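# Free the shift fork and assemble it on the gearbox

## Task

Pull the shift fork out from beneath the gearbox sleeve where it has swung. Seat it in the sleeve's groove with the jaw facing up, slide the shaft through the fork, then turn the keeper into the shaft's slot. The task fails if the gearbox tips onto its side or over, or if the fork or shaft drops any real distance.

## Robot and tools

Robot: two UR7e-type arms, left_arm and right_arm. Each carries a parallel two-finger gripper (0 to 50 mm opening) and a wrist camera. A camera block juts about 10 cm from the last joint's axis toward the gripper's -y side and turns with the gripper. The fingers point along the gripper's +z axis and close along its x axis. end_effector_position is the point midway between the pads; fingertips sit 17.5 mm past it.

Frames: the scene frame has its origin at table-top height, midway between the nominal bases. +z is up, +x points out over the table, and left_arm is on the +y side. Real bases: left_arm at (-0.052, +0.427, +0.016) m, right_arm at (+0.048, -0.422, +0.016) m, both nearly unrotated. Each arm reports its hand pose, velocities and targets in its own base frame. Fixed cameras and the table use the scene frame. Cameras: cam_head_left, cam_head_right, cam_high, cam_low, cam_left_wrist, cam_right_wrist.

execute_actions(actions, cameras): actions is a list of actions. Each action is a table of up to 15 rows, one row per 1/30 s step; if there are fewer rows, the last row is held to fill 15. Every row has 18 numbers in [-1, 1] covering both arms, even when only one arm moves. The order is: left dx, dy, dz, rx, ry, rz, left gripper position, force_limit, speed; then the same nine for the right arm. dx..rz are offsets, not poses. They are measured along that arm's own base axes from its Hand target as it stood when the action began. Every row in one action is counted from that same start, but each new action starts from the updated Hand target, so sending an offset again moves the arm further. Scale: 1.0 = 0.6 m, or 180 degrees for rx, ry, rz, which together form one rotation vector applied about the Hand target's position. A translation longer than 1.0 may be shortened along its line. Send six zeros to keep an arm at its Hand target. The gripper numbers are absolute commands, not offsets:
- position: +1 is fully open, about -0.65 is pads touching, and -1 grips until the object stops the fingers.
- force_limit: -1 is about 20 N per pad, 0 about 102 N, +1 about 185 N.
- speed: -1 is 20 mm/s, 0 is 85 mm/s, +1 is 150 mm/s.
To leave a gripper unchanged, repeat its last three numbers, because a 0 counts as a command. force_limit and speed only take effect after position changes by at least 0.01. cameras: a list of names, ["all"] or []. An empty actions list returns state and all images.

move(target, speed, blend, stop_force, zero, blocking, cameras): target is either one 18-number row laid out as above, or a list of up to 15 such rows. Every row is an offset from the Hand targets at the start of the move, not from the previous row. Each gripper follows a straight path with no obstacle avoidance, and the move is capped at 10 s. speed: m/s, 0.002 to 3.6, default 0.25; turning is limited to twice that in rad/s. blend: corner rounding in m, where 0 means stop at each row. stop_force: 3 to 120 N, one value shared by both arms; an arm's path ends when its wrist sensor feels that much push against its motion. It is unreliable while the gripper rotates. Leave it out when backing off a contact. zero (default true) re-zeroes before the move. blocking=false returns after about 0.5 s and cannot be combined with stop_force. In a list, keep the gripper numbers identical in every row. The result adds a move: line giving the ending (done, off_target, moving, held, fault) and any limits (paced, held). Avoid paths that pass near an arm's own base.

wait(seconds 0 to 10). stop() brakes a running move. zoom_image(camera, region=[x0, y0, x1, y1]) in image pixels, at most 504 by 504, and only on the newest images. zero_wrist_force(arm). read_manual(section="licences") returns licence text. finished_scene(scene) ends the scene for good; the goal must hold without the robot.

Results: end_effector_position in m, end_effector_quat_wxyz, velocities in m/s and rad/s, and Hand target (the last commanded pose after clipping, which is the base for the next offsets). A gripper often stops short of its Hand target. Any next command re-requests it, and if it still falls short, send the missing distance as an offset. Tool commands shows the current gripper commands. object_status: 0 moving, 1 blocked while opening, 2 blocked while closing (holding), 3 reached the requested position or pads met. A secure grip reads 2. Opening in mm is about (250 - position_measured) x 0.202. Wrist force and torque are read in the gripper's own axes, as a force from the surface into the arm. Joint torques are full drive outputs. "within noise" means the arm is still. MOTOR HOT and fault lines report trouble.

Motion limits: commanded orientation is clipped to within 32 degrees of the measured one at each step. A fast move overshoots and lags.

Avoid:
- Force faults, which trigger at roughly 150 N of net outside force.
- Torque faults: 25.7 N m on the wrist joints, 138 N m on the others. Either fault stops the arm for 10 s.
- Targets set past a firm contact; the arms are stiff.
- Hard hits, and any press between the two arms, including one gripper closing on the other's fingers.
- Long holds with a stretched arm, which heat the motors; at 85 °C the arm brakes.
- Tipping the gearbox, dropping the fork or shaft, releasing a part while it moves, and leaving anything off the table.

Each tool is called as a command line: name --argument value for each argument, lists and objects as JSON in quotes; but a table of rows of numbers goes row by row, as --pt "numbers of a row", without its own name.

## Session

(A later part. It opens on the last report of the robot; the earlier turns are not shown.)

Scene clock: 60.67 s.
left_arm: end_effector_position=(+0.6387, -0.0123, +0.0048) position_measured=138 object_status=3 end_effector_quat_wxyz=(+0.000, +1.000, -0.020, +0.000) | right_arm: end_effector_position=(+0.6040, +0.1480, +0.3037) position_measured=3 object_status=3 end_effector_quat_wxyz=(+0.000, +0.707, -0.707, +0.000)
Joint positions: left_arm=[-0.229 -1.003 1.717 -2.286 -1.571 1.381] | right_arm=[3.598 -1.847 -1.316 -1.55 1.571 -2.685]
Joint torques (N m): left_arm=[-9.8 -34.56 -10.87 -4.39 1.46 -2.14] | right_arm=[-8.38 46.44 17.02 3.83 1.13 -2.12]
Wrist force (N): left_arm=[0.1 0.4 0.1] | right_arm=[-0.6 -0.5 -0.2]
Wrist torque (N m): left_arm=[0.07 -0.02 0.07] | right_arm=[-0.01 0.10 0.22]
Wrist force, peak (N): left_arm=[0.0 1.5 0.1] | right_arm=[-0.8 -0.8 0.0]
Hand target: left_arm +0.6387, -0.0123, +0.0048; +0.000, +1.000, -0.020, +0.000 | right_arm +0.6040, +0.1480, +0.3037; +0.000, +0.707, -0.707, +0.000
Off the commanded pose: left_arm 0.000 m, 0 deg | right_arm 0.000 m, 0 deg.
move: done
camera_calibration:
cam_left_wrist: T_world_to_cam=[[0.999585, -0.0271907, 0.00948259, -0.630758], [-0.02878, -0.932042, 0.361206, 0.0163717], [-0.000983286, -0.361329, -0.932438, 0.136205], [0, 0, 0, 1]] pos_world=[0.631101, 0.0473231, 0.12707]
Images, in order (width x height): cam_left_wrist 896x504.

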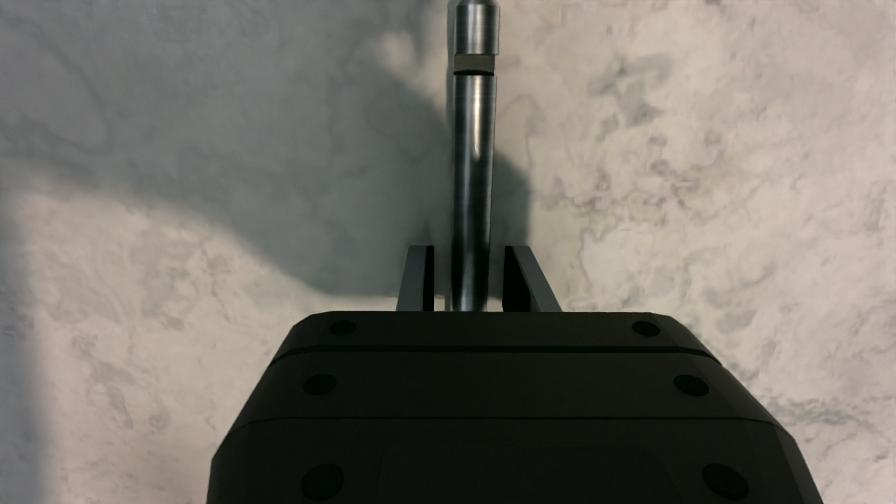

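move --pt "0.0017 0 -0.0015 0 0 0 0.1 0.4 -0.8 0 0 0 0 0 0 1 1 1" --pt "0.0017 0 -0.0015 0 0 0 -1 0.4 -0.8 0 0 0 0 0 0 1 1 1" --pt "0.0017 0 0.1 0 0 0 -1 0.4 -0.8 0 0 0 0 0 0 1 1 1" --speed '[0.05,0.05,0.05]' --cameras '["cam_left_wrist","cam_low"]'

zoom_image --camera "cam_low" --region '[600, 160, 800, 300]'

Scene clock: 64.10 s.
left_arm: end_effector_position=(+0.6397, -0.0123, +0.0647) position_measured=201 object_status=2 end_effector_quat_wxyz=(+0.000, +1.000, -0.020, +0.000) | right_arm: end_effector_position=(+0.6040, +0.1480, +0.3037) position_measured=3 object_status=3 end_effector_quat_wxyz=(+0.000, +0.707, -0.707, +0.000)
Joint positions: left_arm=[-0.229 -1.087 1.667 -2.151 -1.571 1.382] | right_arm=[3.598 -1.847 -1.316 -1.55 1.571 -2.685]
Joint torques (N m): left_arm=[7.53 -50.02 -29.65 -1.72 1.25 1.61] | right_arm=[-8.21 46.34 17.29 3.58 1.26 -2.41]
Wrist force (N): left_arm=[0.0 0.3 1.3] | right_arm=[-0.7 -0.4 0.0]
Wrist torque (N m): left_arm=[0.11 0.00 0.06] | right_arm=[0.00 0.13 0.23]
Wrist force, peak (N): left_arm=[-0.3 0.6 2.7] | right_arm=[-1.0 -0.8 0.1]
Hand target: left_arm +0.6397, -0.0123, +0.0648; +0.000, +1.000, -0.020, +0.000 | right_arm +0.6040, +0.1480, +0.3037; +0.000, +0.707, -0.707, +0.000
Off the commanded pose: left_arm 0.000 m, 0 deg | right_arm 0.000 m, 0 deg.
move: done
camera_calibration:
cam_left_wrist: T_world_to_cam=[[0.999585, -0.0271907, 0.00948259, -0.632325], [-0.02878, -0.932042, 0.361206, -0.00523575], [-0.000983286, -0.361329, -0.932438, 0.192059], [0, 0, 0, 1]] pos_world=[0.632101, 0.0473231, 0.18697]
Images, in order (width x height): cam_low 896x504, cam_left_wrist 896x504.

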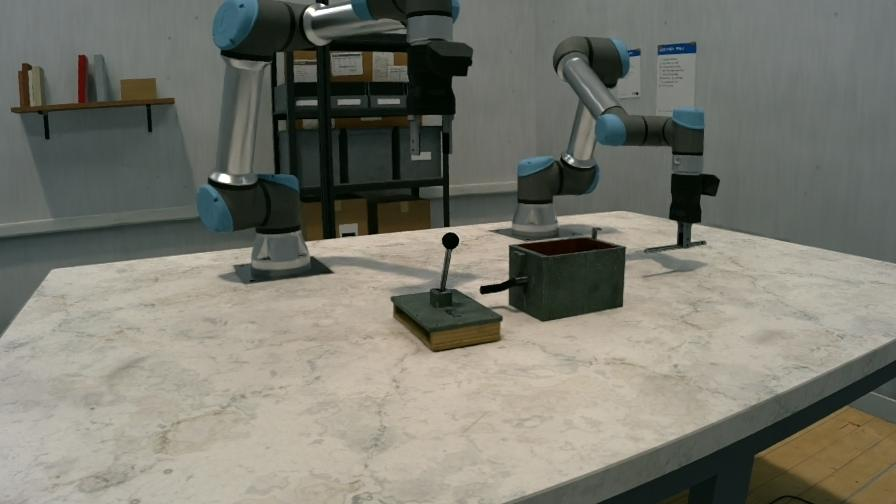

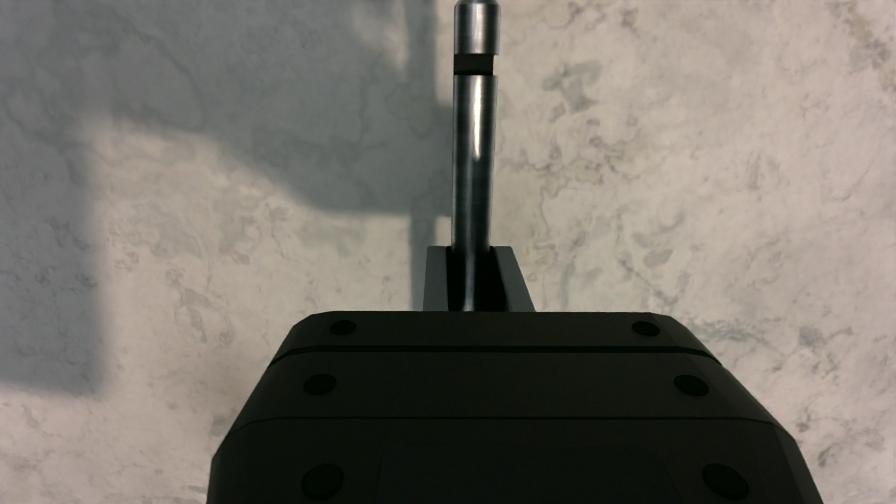

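Scaled by 2.520 from the camera's 896x504 image, which has a finer 1280x720 frame.

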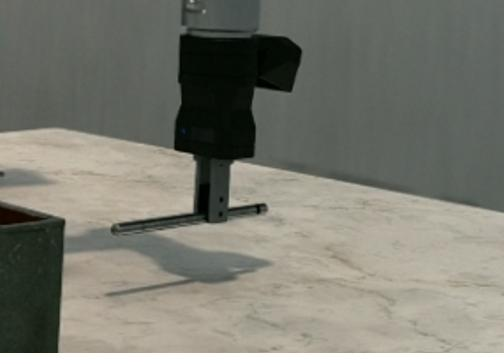

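move --pt "0 0 0 0 0 0 -1 0.4 -0.8 -0.0533 0.4563 -0.1 0 0 -0.0083 1 1 1" --pt "0 0 0 0 0 0 -1 0.4 -0.8 -0.0533 0.4563 -0.2228 0 0 -0.0083 1 1 1" --speed 0.25 --blend '[0.03,0]' --cameras '["cam_right_wrist"]'

zoom_image --camera "cam_right_wrist" --region '[380, 150, 560, 290]'

Scene clock: 66.47 s.
left_arm: end_effector_position=(+0.6397, -0.0123, +0.0648) position_measured=201 object_status=2 end_effector_quat_wxyz=(+0.000, +1.000, -0.020, +0.000) | right_arm: end_effector_position=(+0.5721, +0.4218, +0.1701) position_measured=3 object_status=3 end_effector_quat_wxyz=(+0.000, +0.698, -0.716, +0.000)
Joint positions: left_arm=[-0.229 -1.087 1.666 -2.151 -1.571 1.382] | right_arm=[3.965 -2.112 -1.282 -1.32 1.571 -2.291]
Joint torques (N m): left_arm=[0.36 -50.45 -30.77 -1.84 0.02 -0.29] | right_arm=[9.38 37.58 16.31 3.87 -1.83 2.74]
Wrist force (N): left_arm=[0.1 0.7 1.9] | right_arm=[-0.5 -1.0 -0.2]
Wrist torque (N m): left_arm=[0.15 -0.03 0.05] | right_arm=[-0.06 0.09 0.14]
Wrist force, peak (N): left_arm=[-0.1 0.8 2.0] | right_arm=[-2.4 -0.3 -1.7]
Hand target: left_arm +0.6397, -0.0123, +0.0648; +0.000, +1.000, -0.020, +0.000 | right_arm +0.5720, +0.4218, +0.1700; +0.000, +0.698, -0.716, +0.000
Off the commanded pose: left_arm 0.000 m, 0 deg | right_arm 0.000 m, 0 deg.
move: done
camera_calibration:
cam_right_wrist: T_world_to_cam=[[-0.0129994, -0.999776, -0.0167152, 0.441466], [-0.943109, 0.00670498, 0.332415, 0.500677], [-0.332229, 0.0200855, -0.942985, 0.472929], [0, 0, 0, 1]] pos_world=[0.635053, 0.428511, 0.286911]
Images, in order (width x height): cam_right_wrist 896x504.

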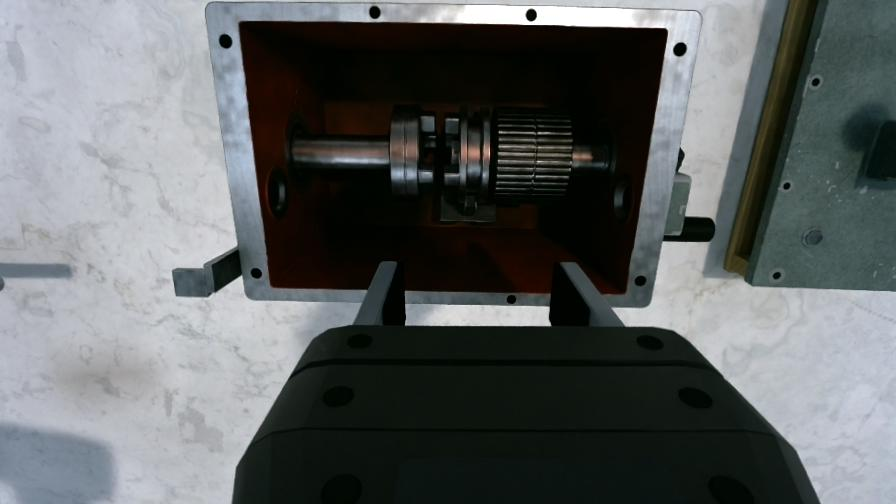

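Scaled by 2.800 from the camera's 896x504 image, which has a finer 1280x720 frame.

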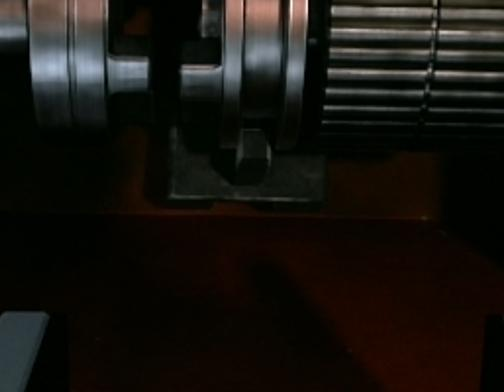

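move --pt "0 0 0 0 0 0 -1 0.4 -0.8 -0.09 0 0 0 0 0 1 1 1" --pt "0 0 0 0 0 0 -1 0.4 -0.8 -0.09 0 -0.145 0 0 0 1 1 1" --speed 0.15 --blend '[0.02,0]' --cameras '["cam_right_wrist"]'

zoom_image --camera "cam_right_wrist" --region '[380, 0, 540, 120]'

Scene clock: 69.03 s.
left_arm: end_effector_position=(+0.6397, -0.0123, +0.0648) position_measured=201 object_status=2 end_effector_quat_wxyz=(+0.000, +1.000, -0.020, +0.000) | right_arm: end_effector_position=(+0.5180, +0.4218, +0.0831) position_measured=3 object_status=3 end_effector_quat_wxyz=(+0.000, +0.698, -0.716, +0.000)
Joint positions: left_arm=[-0.229 -1.087 1.666 -2.151 -1.571 1.382] | right_arm=[4.026 -2.092 -1.553 -1.069 1.571 -2.231]
Joint torques (N m): left_arm=[-6.79 -50.17 -30.33 -1.77 -1.15 -1.48] | right_arm=[3.56 35.94 14.01 3.97 -1.75 1.36]
Wrist force (N): left_arm=[-0.1 0.7 1.5] | right_arm=[-0.6 -0.8 -0.2]
Wrist torque (N m): left_arm=[0.16 0.02 0.05] | right_arm=[-0.02 0.09 0.16]
Wrist force, peak (N): left_arm=[0.0 0.6 1.8] | right_arm=[-0.7 -2.5 0.1]
Hand target: left_arm +0.6397, -0.0123, +0.0648; +0.000, +1.000, -0.020, +0.000 | right_arm +0.5180, +0.4218, +0.0830; +0.000, +0.698, -0.716, +0.000
Off the commanded pose: left_arm 0.000 m, 0 deg | right_arm 0.000 m, 0 deg.
move: done
camera_calibration:
cam_right_wrist: T_world_to_cam=[[-0.0129994, -0.999776, -0.0167152, 0.43931], [-0.943109, 0.00670498, 0.332415, 0.478669], [-0.332229, 0.0200855, -0.942985, 0.372949], [0, 0, 0, 1]] pos_world=[0.581053, 0.428511, 0.199911]
Images, in order (width x height): cam_right_wrist 896x504.

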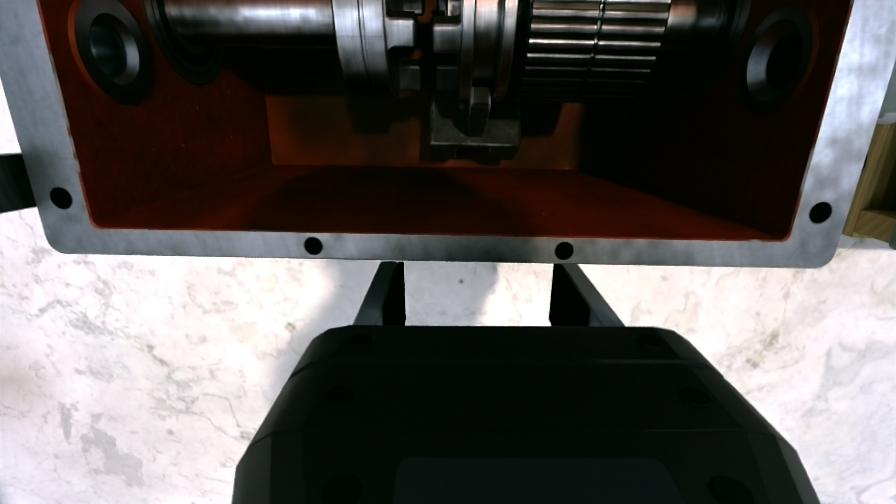

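Scaled by 3.150 from the camera's 896x504 image, which has a finer 1280x720 frame.

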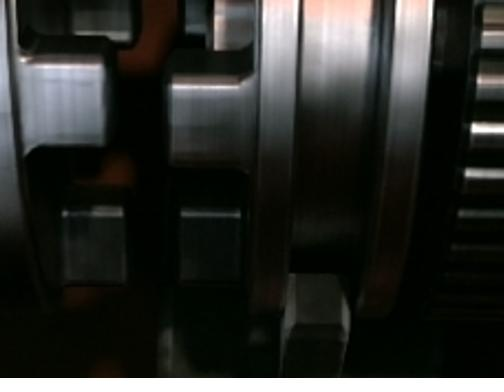

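zoom_image --camera "cam_right_wrist" --region '[410, 70, 550, 180]'

Scaled by 3.600 from the camera's 896x504 image, which has a finer 1280x720 frame.

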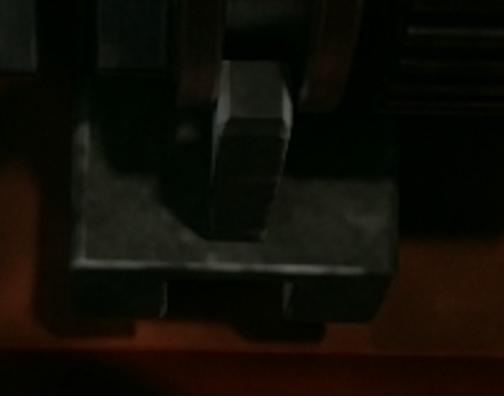

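move --pt "0 0 0 0 0 0 -1 0.4 -0.8 0 0 0.28 0 0 0 1 1 1" --pt "0 0 0 0 0 0 -1 0.4 -0.8 0.143 0 0.28 0 0 -0.5 1 1 1" --pt "0 0 0 0 0 0 -1 0.4 -0.8 0.29 0 0.28 0 0 -0.995 1 1 1" --pt "0 0 0 0 0 0 -1 0.4 -0.8 0.29 0 0.02 0 0 -0.995 1 1 1" --speed 0.4 --blend '[0.03,0.03,0.02,0]' --cameras '["cam_right_wrist"]'

zoom_image --camera "cam_right_wrist" --region '[350, 0, 550, 150]'

Scene clock: 77.37 s.
left_arm: end_effector_position=(+0.6397, -0.0123, +0.0648) position_measured=201 object_status=2 end_effector_quat_wxyz=(+0.000, +1.000, -0.020, +0.000) | right_arm: end_effector_position=(+0.6921, +0.4218, +0.0951) position_measured=3 object_status=3 end_effector_quat_wxyz=(+0.000, +0.711, +0.703, +0.000)
Joint positions: left_arm=[-0.229 -1.087 1.666 -2.151 -1.571 1.382] | right_arm=[3.854 -2.416 -0.959 -1.337 1.57 0.723]
Joint torques (N m): left_arm=[-7.79 -50.08 -30.24 -1.8 -1.21 -1.41] | right_arm=[8.87 48.77 16.27 3.85 -1.55 2.7]
Wrist force (N): left_arm=[-0.1 0.1 1.3] | right_arm=[-0.6 -0.5 0.1]
Wrist torque (N m): left_arm=[0.06 0.01 0.05] | right_arm=[-0.01 0.11 0.14]
Wrist force, peak (N): left_arm=[-0.1 0.6 1.9] | right_arm=[-0.6 -0.5 3.4]
Hand target: left_arm +0.6397, -0.0123, +0.0648; +0.000, +1.000, -0.020, +0.000 | right_arm +0.6920, +0.4218, +0.0950; +0.000, +0.711, +0.703, +0.000
Off the commanded pose: left_arm 0.000 m, 0 deg | right_arm 0.000 m, 0 deg.
move: done
camera_calibration:
cam_right_wrist: T_world_to_cam=[[-0.00268779, 0.999858, -0.016637, -0.408887], [0.943106, 0.00806604, 0.332394, -0.667214], [0.332481, -0.014797, -0.942994, -0.0032493], [0, 0, 0, 1]] pos_world=[0.629235, 0.414163, 0.211911]
Images, in order (width x height): cam_right_wrist 896x504.

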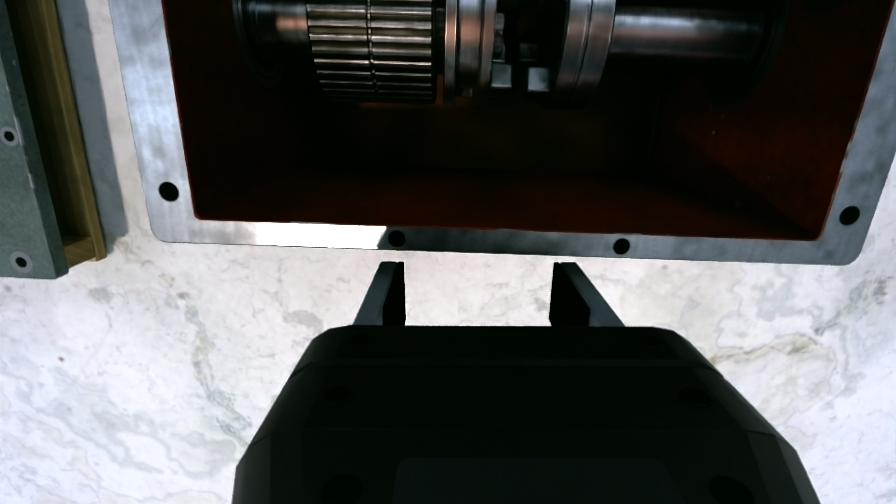

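Scaled by 2.520 from the camera's 896x504 image, which has a finer 1280x720 frame.

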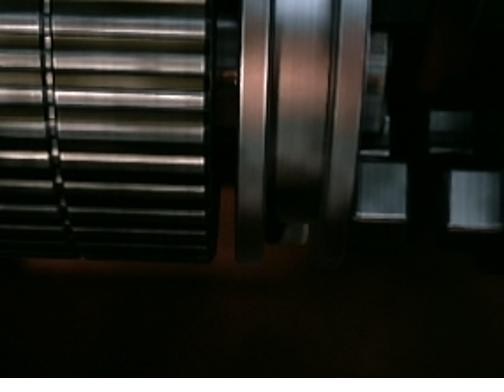

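zoom_image --camera "cam_right_wrist" --region '[430, 50, 510, 120]'

Scaled by 6.300 from the camera's 896x504 image, which has a finer 1280x720 frame.

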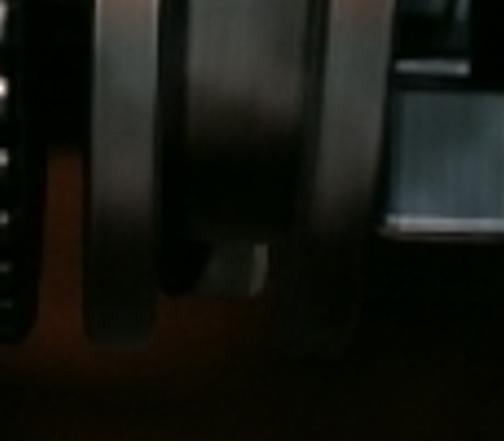

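move --pt "0 0 0 0 0 0 -1 0.4 -0.8 0 0 0.28 0 0 0 0.1 -0.6 0" --pt "0 0 0 0 0 0 -1 0.4 -0.8 -0.1 0 0.28 0 0 0.5 0.1 -0.6 0" --pt "0 0 0 0 0 0 -1 0.4 -0.8 -0.206 -0.0013 0.2 0 0 0.995 0.1 -0.6 0" --speed 0.4 --blend '[0.03,0.03,0]' --cameras '[]'

move --pt "0 0 0 0 0 0 -1 0.4 -0.8 0 0 -0.15 0 0.0556 0 0.1 -0.6 0" --speed 0.15 --cameras '["cam_right_wrist"]'

Scene clock: 94.67 s.
left_arm: end_effector_position=(+0.6397, -0.0123, +0.0648) position_measured=201 object_status=2 end_effector_quat_wxyz=(+0.000, +1.000, -0.020, +0.000) | right_arm: end_effector_position=(+0.5685, +0.4210, +0.2150) position_measured=138 object_status=3 end_effector_quat_wxyz=(+0.000, +0.698, -0.716, +0.000)
Joint positions: left_arm=[-0.229 -1.087 1.666 -2.151 -1.571 1.382] | right_arm=[3.968 -2.081 -1.212 -1.42 1.571 -2.288]
Joint torques (N m): left_arm=[-8.03 -49.82 -30.34 -1.79 -1.07 -1.35] | right_arm=[8.16 56.22 15.83 4.01 1.33 -2.32]
Wrist force (N): left_arm=[0.2 0.4 1.5] | right_arm=[-0.9 -0.8 -0.2]
Wrist torque (N m): left_arm=[0.12 -0.05 0.05] | right_arm=[-0.06 0.15 0.23]
Wrist force, peak (N): left_arm=[0.1 0.3 2.1] | right_arm=[-0.4 -0.6 3.2]
Hand target: left_arm +0.6397, -0.0123, +0.0648; +0.000, +1.000, -0.020, +0.000 | right_arm +0.5684, +0.4210, +0.2150; +0.000, +0.698, -0.716, +0.000
Off the commanded pose: left_arm 0.000 m, 0 deg | right_arm 0.000 m, 0 deg.
move: done
No camera images: "cameras" was empty.

Scene clock: 95.73 s.
left_arm: end_effector_position=(+0.6397, -0.0123, +0.0648) position_measured=201 object_status=2 end_effector_quat_wxyz=(+0.000, +1.000, -0.020, +0.000) | right_arm: end_effector_position=(+0.5684, +0.4210, +0.1251) position_measured=138 object_status=3 end_effector_quat_wxyz=(+0.063, +0.695, -0.714, -0.061)
Joint positions: left_arm=[-0.229 -1.087 1.666 -2.151 -1.571 1.382] | right_arm=[3.923 -2.219 -1.204 -1.415 1.694 -2.342]
Joint torques (N m): left_arm=[-7.84 -49.59 -30.32 -1.95 -1.06 -1.31] | right_arm=[-8.85 41.99 33.92 1.19 1.84 -2.89]
Wrist force (N): left_arm=[0.0 0.7 1.3] | right_arm=[-1.1 -1.1 0.1]
Wrist torque (N m): left_arm=[0.17 0.00 0.04] | right_arm=[-0.12 0.16 0.25]
Wrist force, peak (N): left_arm=[0.2 0.5 1.9] | right_arm=[-1.2 -2.0 1.8]
Hand target: left_arm +0.6397, -0.0123, +0.0648; +0.000, +1.000, -0.020, +0.000 | right_arm +0.5684, +0.4210, +0.1250; +0.063, +0.695, -0.714, -0.061
Off the commanded pose: left_arm 0.000 m, 0 deg | right_arm 0.000 m, 0 deg.
move: done
camera_calibration:
cam_right_wrist: T_world_to_cam=[[-0.015704, -0.999776, -0.0142036, 0.44109], [-0.871023, 0.0067033, 0.491196, 0.451323], [-0.490991, 0.0200854, -0.870933, 0.510562], [0, 0, 0, 1]] pos_world=[0.650721, 0.427711, 0.229242]
Images, in order (width x height): cam_right_wrist 896x504.

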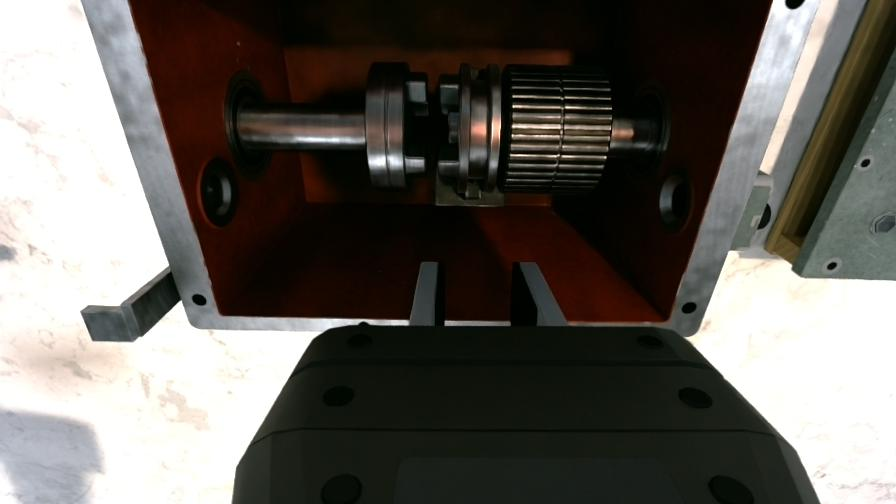

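zoom_image --camera "cam_right_wrist" --region '[410, 140, 550, 280]'

Scaled by 3.600 from the camera's 896x504 image, which has a finer 1280x720 frame.

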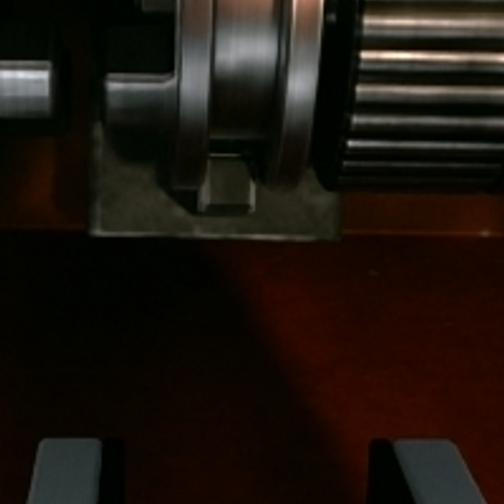

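move --pt "0 0 0 0 0 0 -1 0.4 -0.8 -0.0005 -0.0015 -0.0883 0 0 0 0.1 -0.6 0" --speed 0.1 --stop_force 8 --cameras '["cam_right_wrist"]'

zoom_image --camera "cam_right_wrist" --region '[410, 160, 550, 300]'

Scene clock: 97.43 s.
left_arm: end_effector_position=(+0.6397, -0.0123, +0.0648) position_measured=201 object_status=2 end_effector_quat_wxyz=(+0.000, +1.000, -0.020, +0.000) | right_arm: end_effector_position=(+0.5681, +0.4201, +0.0720) position_measured=138 object_status=3 end_effector_quat_wxyz=(+0.063, +0.695, -0.714, -0.061)
Joint positions: left_arm=[-0.229 -1.087 1.666 -2.151 -1.571 1.382] | right_arm=[3.922 -2.261 -1.275 -1.302 1.694 -2.342]
Joint torques (N m): left_arm=[-7.97 -49.59 -29.83 -1.88 -1.01 -1.32] | right_arm=[-9.92 42.03 14.32 3.87 -1.2 -2.01]
Wrist force (N): left_arm=[0.3 0.7 1.3] | right_arm=[-0.9 -1.2 0.1]
Wrist torque (N m): left_arm=[0.16 -0.05 0.05] | right_arm=[-0.12 0.13 0.26]
Wrist force, peak (N): left_arm=[0.0 0.6 1.7] | right_arm=[-1.2 -0.9 -1.4]
Hand target: left_arm +0.6397, -0.0123, +0.0648; +0.000, +1.000, -0.020, +0.000 | right_arm +0.5681, +0.4201, +0.0720; +0.063, +0.695, -0.714, -0.061
Off the commanded pose: left_arm 0.000 m, 0 deg | right_arm 0.000 m, 0 deg.
move: done
camera_calibration:
cam_right_wrist: T_world_to_cam=[[-0.0157062, -0.999776, -0.0142007, 0.439434], [-0.87098, 0.00670492, 0.491272, 0.477195], [-0.491067, 0.0200845, -0.87089, 0.464277], [0, 0, 0, 1]] pos_world=[0.650521, 0.426811, 0.176142]
Images, in order (width x height): cam_right_wrist 896x504.

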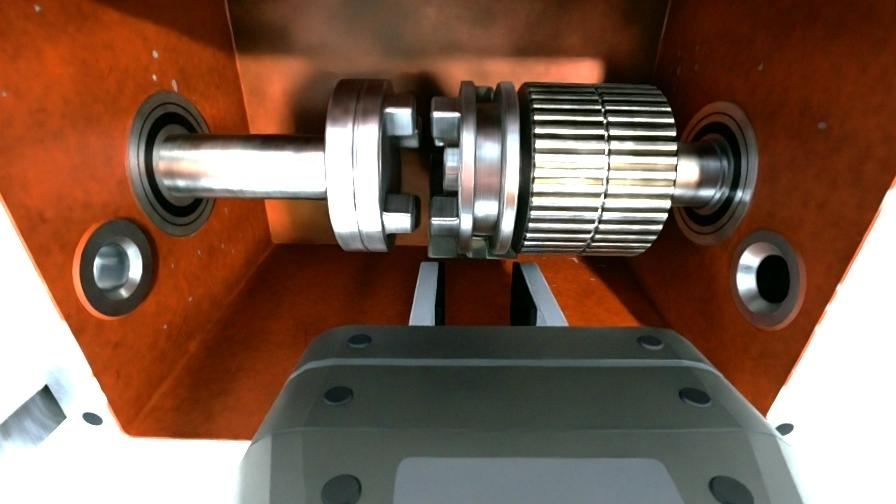

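Scaled by 3.600 from the camera's 896x504 image, which has a finer 1280x720 frame.

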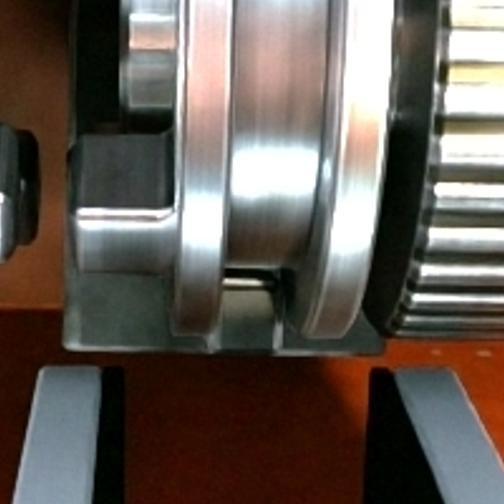

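move --pt "0 0 0 0 0 0 -1 0.4 -0.8 0 -0.0007 -0.02 0 0 0 0.1 -0.6 0" --speed 0.04 --stop_force 4 --cameras '["cam_right_wrist"]'

zoom_image --camera "cam_right_wrist" --region '[410, 160, 550, 300]'

Scene clock: 98.93 s.
left_arm: end_effector_position=(+0.6397, -0.0123, +0.0648) position_measured=201 object_status=2 end_effector_quat_wxyz=(+0.000, +1.000, -0.020, +0.000) | right_arm: end_effector_position=(+0.5682, +0.4197, +0.0600) position_measured=138 object_status=3 end_effector_quat_wxyz=(+0.063, +0.695, -0.714, -0.061)
Joint positions: left_arm=[-0.229 -1.087 1.666 -2.151 -1.571 1.382] | right_arm=[3.922 -2.272 -1.289 -1.277 1.694 -2.343]
Joint torques (N m): left_arm=[-8.74 -49.38 -30.11 -1.92 -1.04 -1.3] | right_arm=[-9.72 41.44 15.38 3.81 -1.28 -2.63]
Wrist force (N): left_arm=[0.2 0.3 1.5] | right_arm=[-0.8 -1.2 0.2]
Wrist torque (N m): left_arm=[0.09 -0.03 0.04] | right_arm=[-0.11 0.12 0.26]
Wrist force, peak (N): left_arm=[0.3 0.6 1.8] | right_arm=[-1.1 -1.3 0.6]
Hand target: left_arm +0.6397, -0.0123, +0.0648; +0.000, +1.000, -0.020, +0.000 | right_arm +0.5681, +0.4197, +0.0600; +0.063, +0.695, -0.714, -0.061
Off the commanded pose: left_arm 0.000 m, 0 deg | right_arm 0.000 m, 0 deg.
move: done
camera_calibration:
cam_right_wrist: T_world_to_cam=[[-0.0157062, -0.999776, -0.0142007, 0.438864], [-0.87098, 0.00670492, 0.491272, 0.483093], [-0.491067, 0.0200845, -0.87089, 0.453835], [0, 0, 0, 1]] pos_world=[0.650521, 0.426411, 0.164142]
Images, in order (width x height): cam_right_wrist 896x504.

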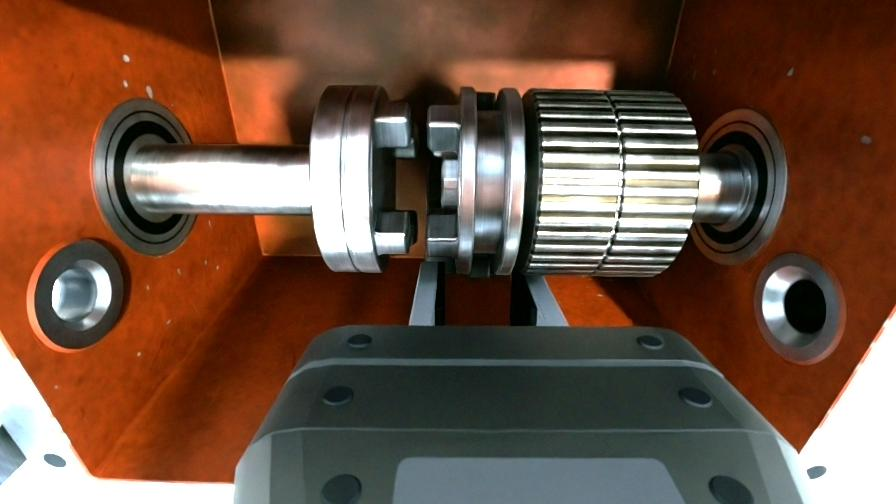

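Scaled by 3.600 from the camera's 896x504 image, which has a finer 1280x720 frame.

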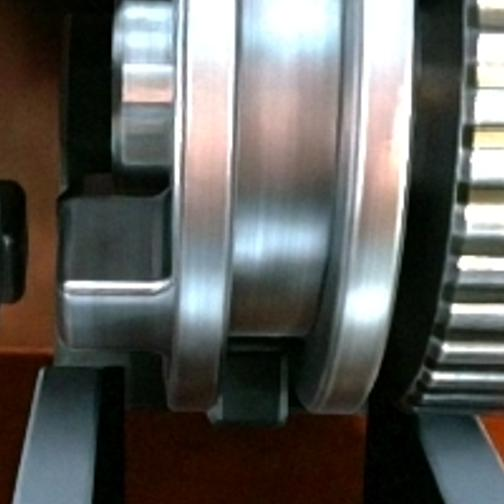

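move --pt "0 0 0 0 0 0 -1 0.4 -0.8 0 -0.0003 -0.0138 0 0 0 0.1 -0.6 0" --speed 0.02 --stop_force 4 --cameras '["cam_right_wrist"]'

zoom_image --camera "cam_right_wrist" --region '[410, 160, 550, 300]'

Scene clock: 100.47 s.
left_arm: end_effector_position=(+0.6397, -0.0123, +0.0648) position_measured=201 object_status=2 end_effector_quat_wxyz=(+0.000, +1.000, -0.020, +0.000) | right_arm: end_effector_position=(+0.5681, +0.4195, +0.0518) position_measured=138 object_status=3 end_effector_quat_wxyz=(+0.063, +0.695, -0.714, -0.061)
Joint positions: left_arm=[-0.229 -1.087 1.666 -2.151 -1.571 1.382] | right_arm=[3.922 -2.28 -1.298 -1.26 1.694 -2.343]
Joint torques (N m): left_arm=[-8.15 -49.84 -29.93 -1.94 -1.06 -1.36] | right_arm=[-9.38 42.5 13.71 3.61 -1.27 -2.46]
Wrist force (N): left_arm=[0.1 0.2 1.6] | right_arm=[-0.8 -1.2 0.0]
Wrist torque (N m): left_arm=[0.08 -0.03 0.04] | right_arm=[-0.11 0.13 0.26]
Wrist force, peak (N): left_arm=[0.1 0.7 1.9] | right_arm=[-0.8 -1.5 0.2]
Hand target: left_arm +0.6397, -0.0123, +0.0648; +0.000, +1.000, -0.020, +0.000 | right_arm +0.5681, +0.4195, +0.0518; +0.063, +0.695, -0.714, -0.061
Off the commanded pose: left_arm 0.000 m, 0 deg | right_arm 0.000 m, 0 deg.
move: done
camera_calibration:
cam_right_wrist: T_world_to_cam=[[-0.0157062, -0.999776, -0.0142007, 0.438547], [-0.87098, 0.00670492, 0.491272, 0.487123], [-0.491067, 0.0200845, -0.87089, 0.446698], [0, 0, 0, 1]] pos_world=[0.650521, 0.426211, 0.155942]
Images, in order (width x height): cam_right_wrist 896x504.

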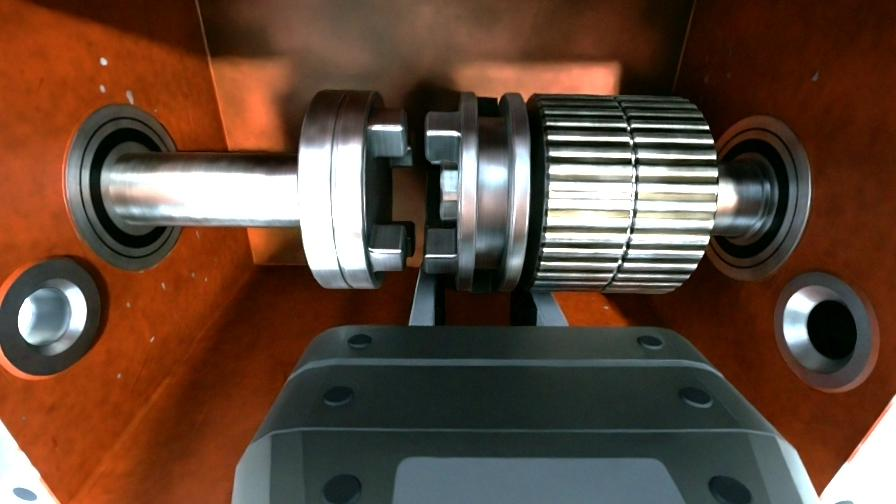

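Scaled by 3.600 from the camera's 896x504 image, which has a finer 1280x720 frame.

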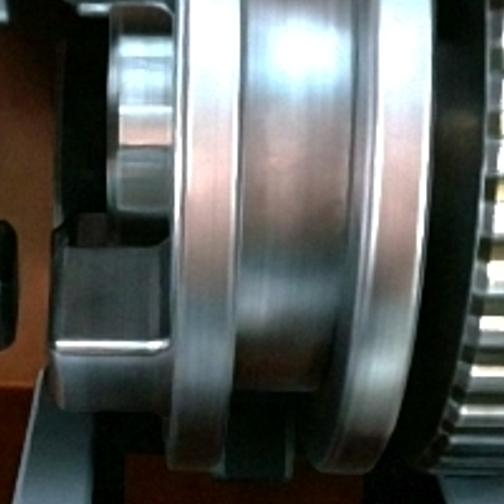

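move --pt "0 0 0 0 0 0 -1 0.4 -0.8 0 0 0 0 0 0 -1 -0.7 -1" --speed 0.02 --cameras '["cam_right_wrist"]'

zoom_image --camera "cam_right_wrist" --region '[410, 160, 550, 300]'

Scene clock: 101.60 s.
left_arm: end_effector_position=(+0.6397, -0.0123, +0.0648) position_measured=201 object_status=2 end_effector_quat_wxyz=(+0.000, +1.000, -0.020, +0.000) | right_arm: end_effector_position=(+0.5682, +0.4196, +0.0518) position_measured=220 object_status=2 end_effector_quat_wxyz=(+0.063, +0.695, -0.714, -0.061)
Joint positions: left_arm=[-0.229 -1.087 1.666 -2.151 -1.571 1.382] | right_arm=[3.922 -2.28 -1.298 -1.26 1.694 -2.343]
Joint torques (N m): left_arm=[-8.42 -49.44 -29.7 -1.87 -1.11 -1.31] | right_arm=[-10.52 41.68 14.39 0.18 -1.42 -2.19]
Wrist force (N): left_arm=[0.2 0.3 2.0] | right_arm=[-9.5 -0.8 0.6]
Wrist torque (N m): left_arm=[0.09 -0.04 0.04] | right_arm=[-0.12 0.02 0.18]
Wrist force, peak (N): left_arm=[0.2 0.3 2.0] | right_arm=[-9.7 -0.7 0.6]
Hand target: left_arm +0.6397, -0.0123, +0.0648; +0.000, +1.000, -0.020, +0.000 | right_arm +0.5681, +0.4195, +0.0518; +0.063, +0.695, -0.714, -0.061
Off the commanded pose: left_arm 0.000 m, 0 deg | right_arm 0.000 m, 0 deg.
move: done
camera_calibration:
cam_right_wrist: T_world_to_cam=[[-0.0157044, -0.999776, -0.0142033, 0.438546], [-0.871023, 0.00670378, 0.491196, 0.487163], [-0.490991, 0.0200854, -0.870933, 0.446655], [0, 0, 0, 1]] pos_world=[0.650521, 0.426211, 0.155942]
Images, in order (width x height): cam_right_wrist 896x504.

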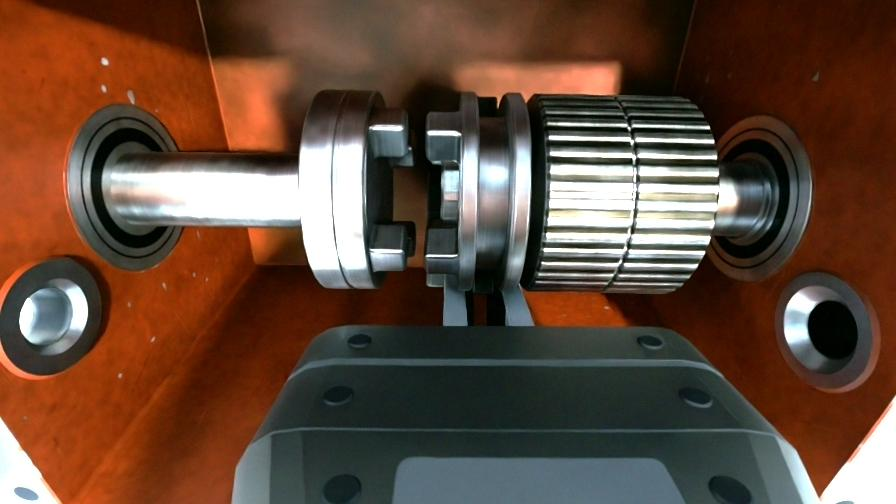

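Scaled by 3.600 from the camera's 896x504 image, which has a finer 1280x720 frame.

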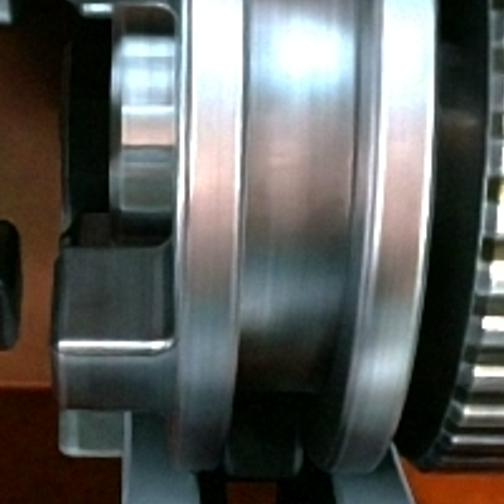

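move --pt "0 0 0 0 0 0 -1 0.4 -0.8 0.0006 0.0008 0.0053 0.0007 0.0278 0 -1 -0.7 -1" --pt "0 0 0 0 0 0 -1 0.4 -0.8 0.0015 0.0008 0.0108 0.0014 0.0556 0 -1 -0.7 -1" --speed 0.04 --blend '[0.003,0]' --cameras '["cam_right_wrist"]'

zoom_image --camera "cam_right_wrist" --region '[410, 160, 550, 300]'

Scene clock: 105.47 s.
left_arm: end_effector_position=(+0.6397, -0.0123, +0.0648) position_measured=201 object_status=2 end_effector_quat_wxyz=(+0.000, +1.000, -0.020, +0.000) | right_arm: end_effector_position=(+0.5690, +0.4200, +0.0582) position_measured=220 object_status=2 end_effector_quat_wxyz=(+0.123, +0.687, -0.705, -0.123)
Joint positions: left_arm=[-0.229 -1.087 1.666 -2.151 -1.571 1.382] | right_arm=[3.88 -2.365 -1.122 -1.486 1.807 -2.408]
Joint torques (N m): left_arm=[-8.15 -49.35 -30.01 -2.02 -1.09 -1.39] | right_arm=[-8.09 47.23 33.73 0.94 1.69 -2.32]
Wrist force (N): left_arm=[-0.1 0.4 1.8] | right_arm=[-1.0 -2.4 2.4]
Wrist torque (N m): left_arm=[0.12 0.01 0.04] | right_arm=[-0.21 0.20 0.29]
Wrist force, peak (N): left_arm=[0.4 0.2 2.0] | right_arm=[-10.3 -2.0 -1.1]
Hand target: left_arm +0.6397, -0.0123, +0.0648; +0.000, +1.000, -0.020, +0.000 | right_arm +0.5690, +0.4200, +0.0582; +0.123, +0.687, -0.705, -0.123
Off the commanded pose: left_arm 0.000 m, 0 deg | right_arm 0.000 m, 0 deg.
move: done
camera_calibration:
cam_right_wrist: T_world_to_cam=[[-0.0182636, -0.999711, -0.0156266, 0.440589], [-0.772393, 0.00418296, 0.635131, 0.42131], [-0.634882, 0.0236697, -0.772246, 0.527314], [0, 0, 0, 1]] pos_world=[0.668246, 0.426218, 0.146514]
Images, in order (width x height): cam_right_wrist 896x504.

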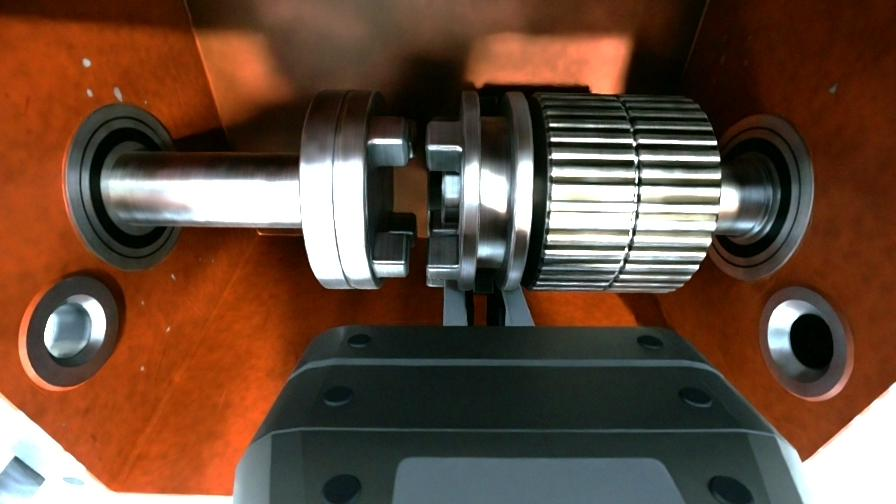

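Scaled by 3.600 from the camera's 896x504 image, which has a finer 1280x720 frame.

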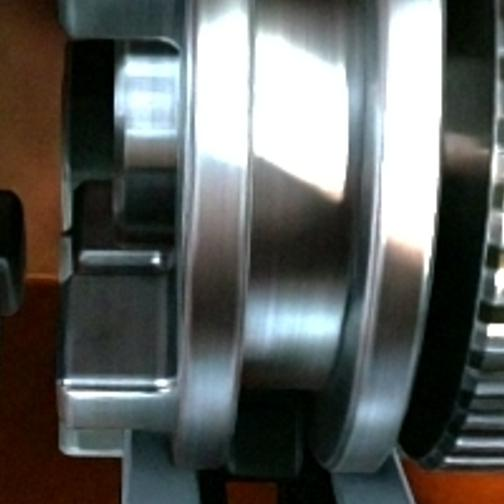

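move --pt "0 0 0 0 0 0 -1 0.4 -0.8 0.0014 0 0.0055 0.0007 0.0278 0 -1 -0.7 -1" --pt "0 0 0 0 0 0 -1 0.4 -0.8 0.0033 0 0.0107 0.0014 0.0556 0 -1 -0.7 -1" --speed 0.04 --blend '[0.003,0]' --cameras '["cam_right_wrist"]'

zoom_image --camera "cam_right_wrist" --region '[410, 160, 550, 300]'

Scene clock: 108.20 s.
left_arm: end_effector_position=(+0.6397, -0.0123, +0.0648) position_measured=201 object_status=2 end_effector_quat_wxyz=(+0.000, +1.000, -0.020, +0.000) | right_arm: end_effector_position=(+0.5710, +0.4200, +0.0647) position_measured=220 object_status=2 end_effector_quat_wxyz=(+0.183, +0.674, -0.692, -0.184)
Joint positions: left_arm=[-0.229 -1.087 1.666 -2.151 -1.571 1.382] | right_arm=[3.843 -2.474 -0.918 -1.732 1.907 -2.485]
Joint torques (N m): left_arm=[-8.36 -49.01 -29.9 -2.06 -1.04 -1.26] | right_arm=[-7.11 53.77 32.84 -1.13 3.52 -2.48]
Wrist force (N): left_arm=[0.3 0.5 1.5] | right_arm=[-2.2 -12.2 2.6]
Wrist torque (N m): left_arm=[0.13 -0.06 0.04] | right_arm=[-0.33 0.13 0.30]
Wrist force, peak (N): left_arm=[-0.1 0.7 1.8] | right_arm=[-2.5 -13.6 3.5]
Hand target: left_arm +0.6397, -0.0123, +0.0648; +0.000, +1.000, -0.020, +0.000 | right_arm +0.5710, +0.4200, +0.0647; +0.183, +0.674, -0.692, -0.184
Off the commanded pose: left_arm 0.000 m, 0 deg | right_arm 0.000 m, 0 deg.
move: done
camera_calibration:
cam_right_wrist: T_world_to_cam=[[-0.0211552, -0.999639, -0.0165756, 0.442471], [-0.650274, 0.00116457, 0.759699, 0.342182], [-0.759405, 0.0268503, -0.650064, 0.595416], [0, 0, 0, 1]] pos_world=[0.684035, 0.425926, 0.134437]
Images, in order (width x height): cam_right_wrist 896x504.

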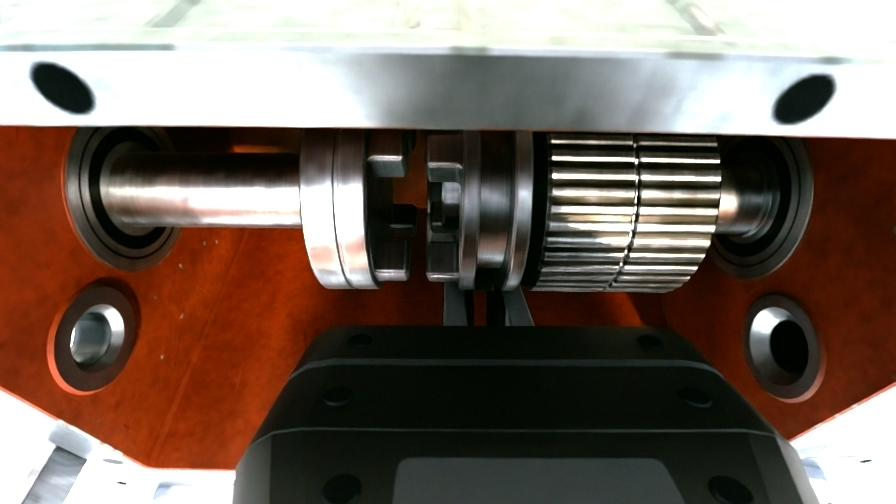

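Scaled by 3.600 from the camera's 896x504 image, which has a finer 1280x720 frame.

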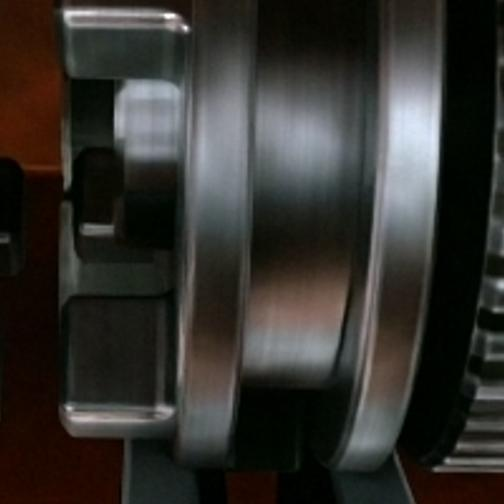

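move --pt "0 0 0 0 0 0 -1 0.4 -0.8 0.0010 0 -0.0006 0 0 0 -1 -0.7 -1" --speed 0.02 --cameras '[]'

Scene clock: 109.20 s.
left_arm: end_effector_position=(+0.6397, -0.0123, +0.0648) position_measured=201 object_status=2 end_effector_quat_wxyz=(+0.000, +1.000, -0.020, +0.000) | right_arm: end_effector_position=(+0.5716, +0.4200, +0.0643) position_measured=220 object_status=2 end_effector_quat_wxyz=(+0.183, +0.674, -0.692, -0.184)
Joint positions: left_arm=[-0.229 -1.087 1.666 -2.151 -1.571 1.382] | right_arm=[3.843 -2.475 -0.915 -1.733 1.907 -2.485]
Joint torques (N m): left_arm=[-8.56 -49.36 -29.89 -1.96 -0.98 -1.28] | right_arm=[-9.64 51.2 33.99 0.47 -0.73 -2.58]
Wrist force (N): left_arm=[0.3 0.4 1.4] | right_arm=[-1.5 -2.8 2.5]
Wrist torque (N m): left_arm=[0.11 -0.06 0.04] | right_arm=[-0.27 0.19 0.29]
Wrist force, peak (N): left_arm=[-0.2 0.3 1.8] | right_arm=[-2.2 -12.5 2.7]
Hand target: left_arm +0.6397, -0.0123, +0.0648; +0.000, +1.000, -0.020, +0.000 | right_arm +0.5716, +0.4200, +0.0643; +0.183, +0.674, -0.692, -0.184
Off the commanded pose: left_arm 0.000 m, 0 deg | right_arm 0.000 m, 0 deg.
move: done
No camera images: "cameras" was empty.


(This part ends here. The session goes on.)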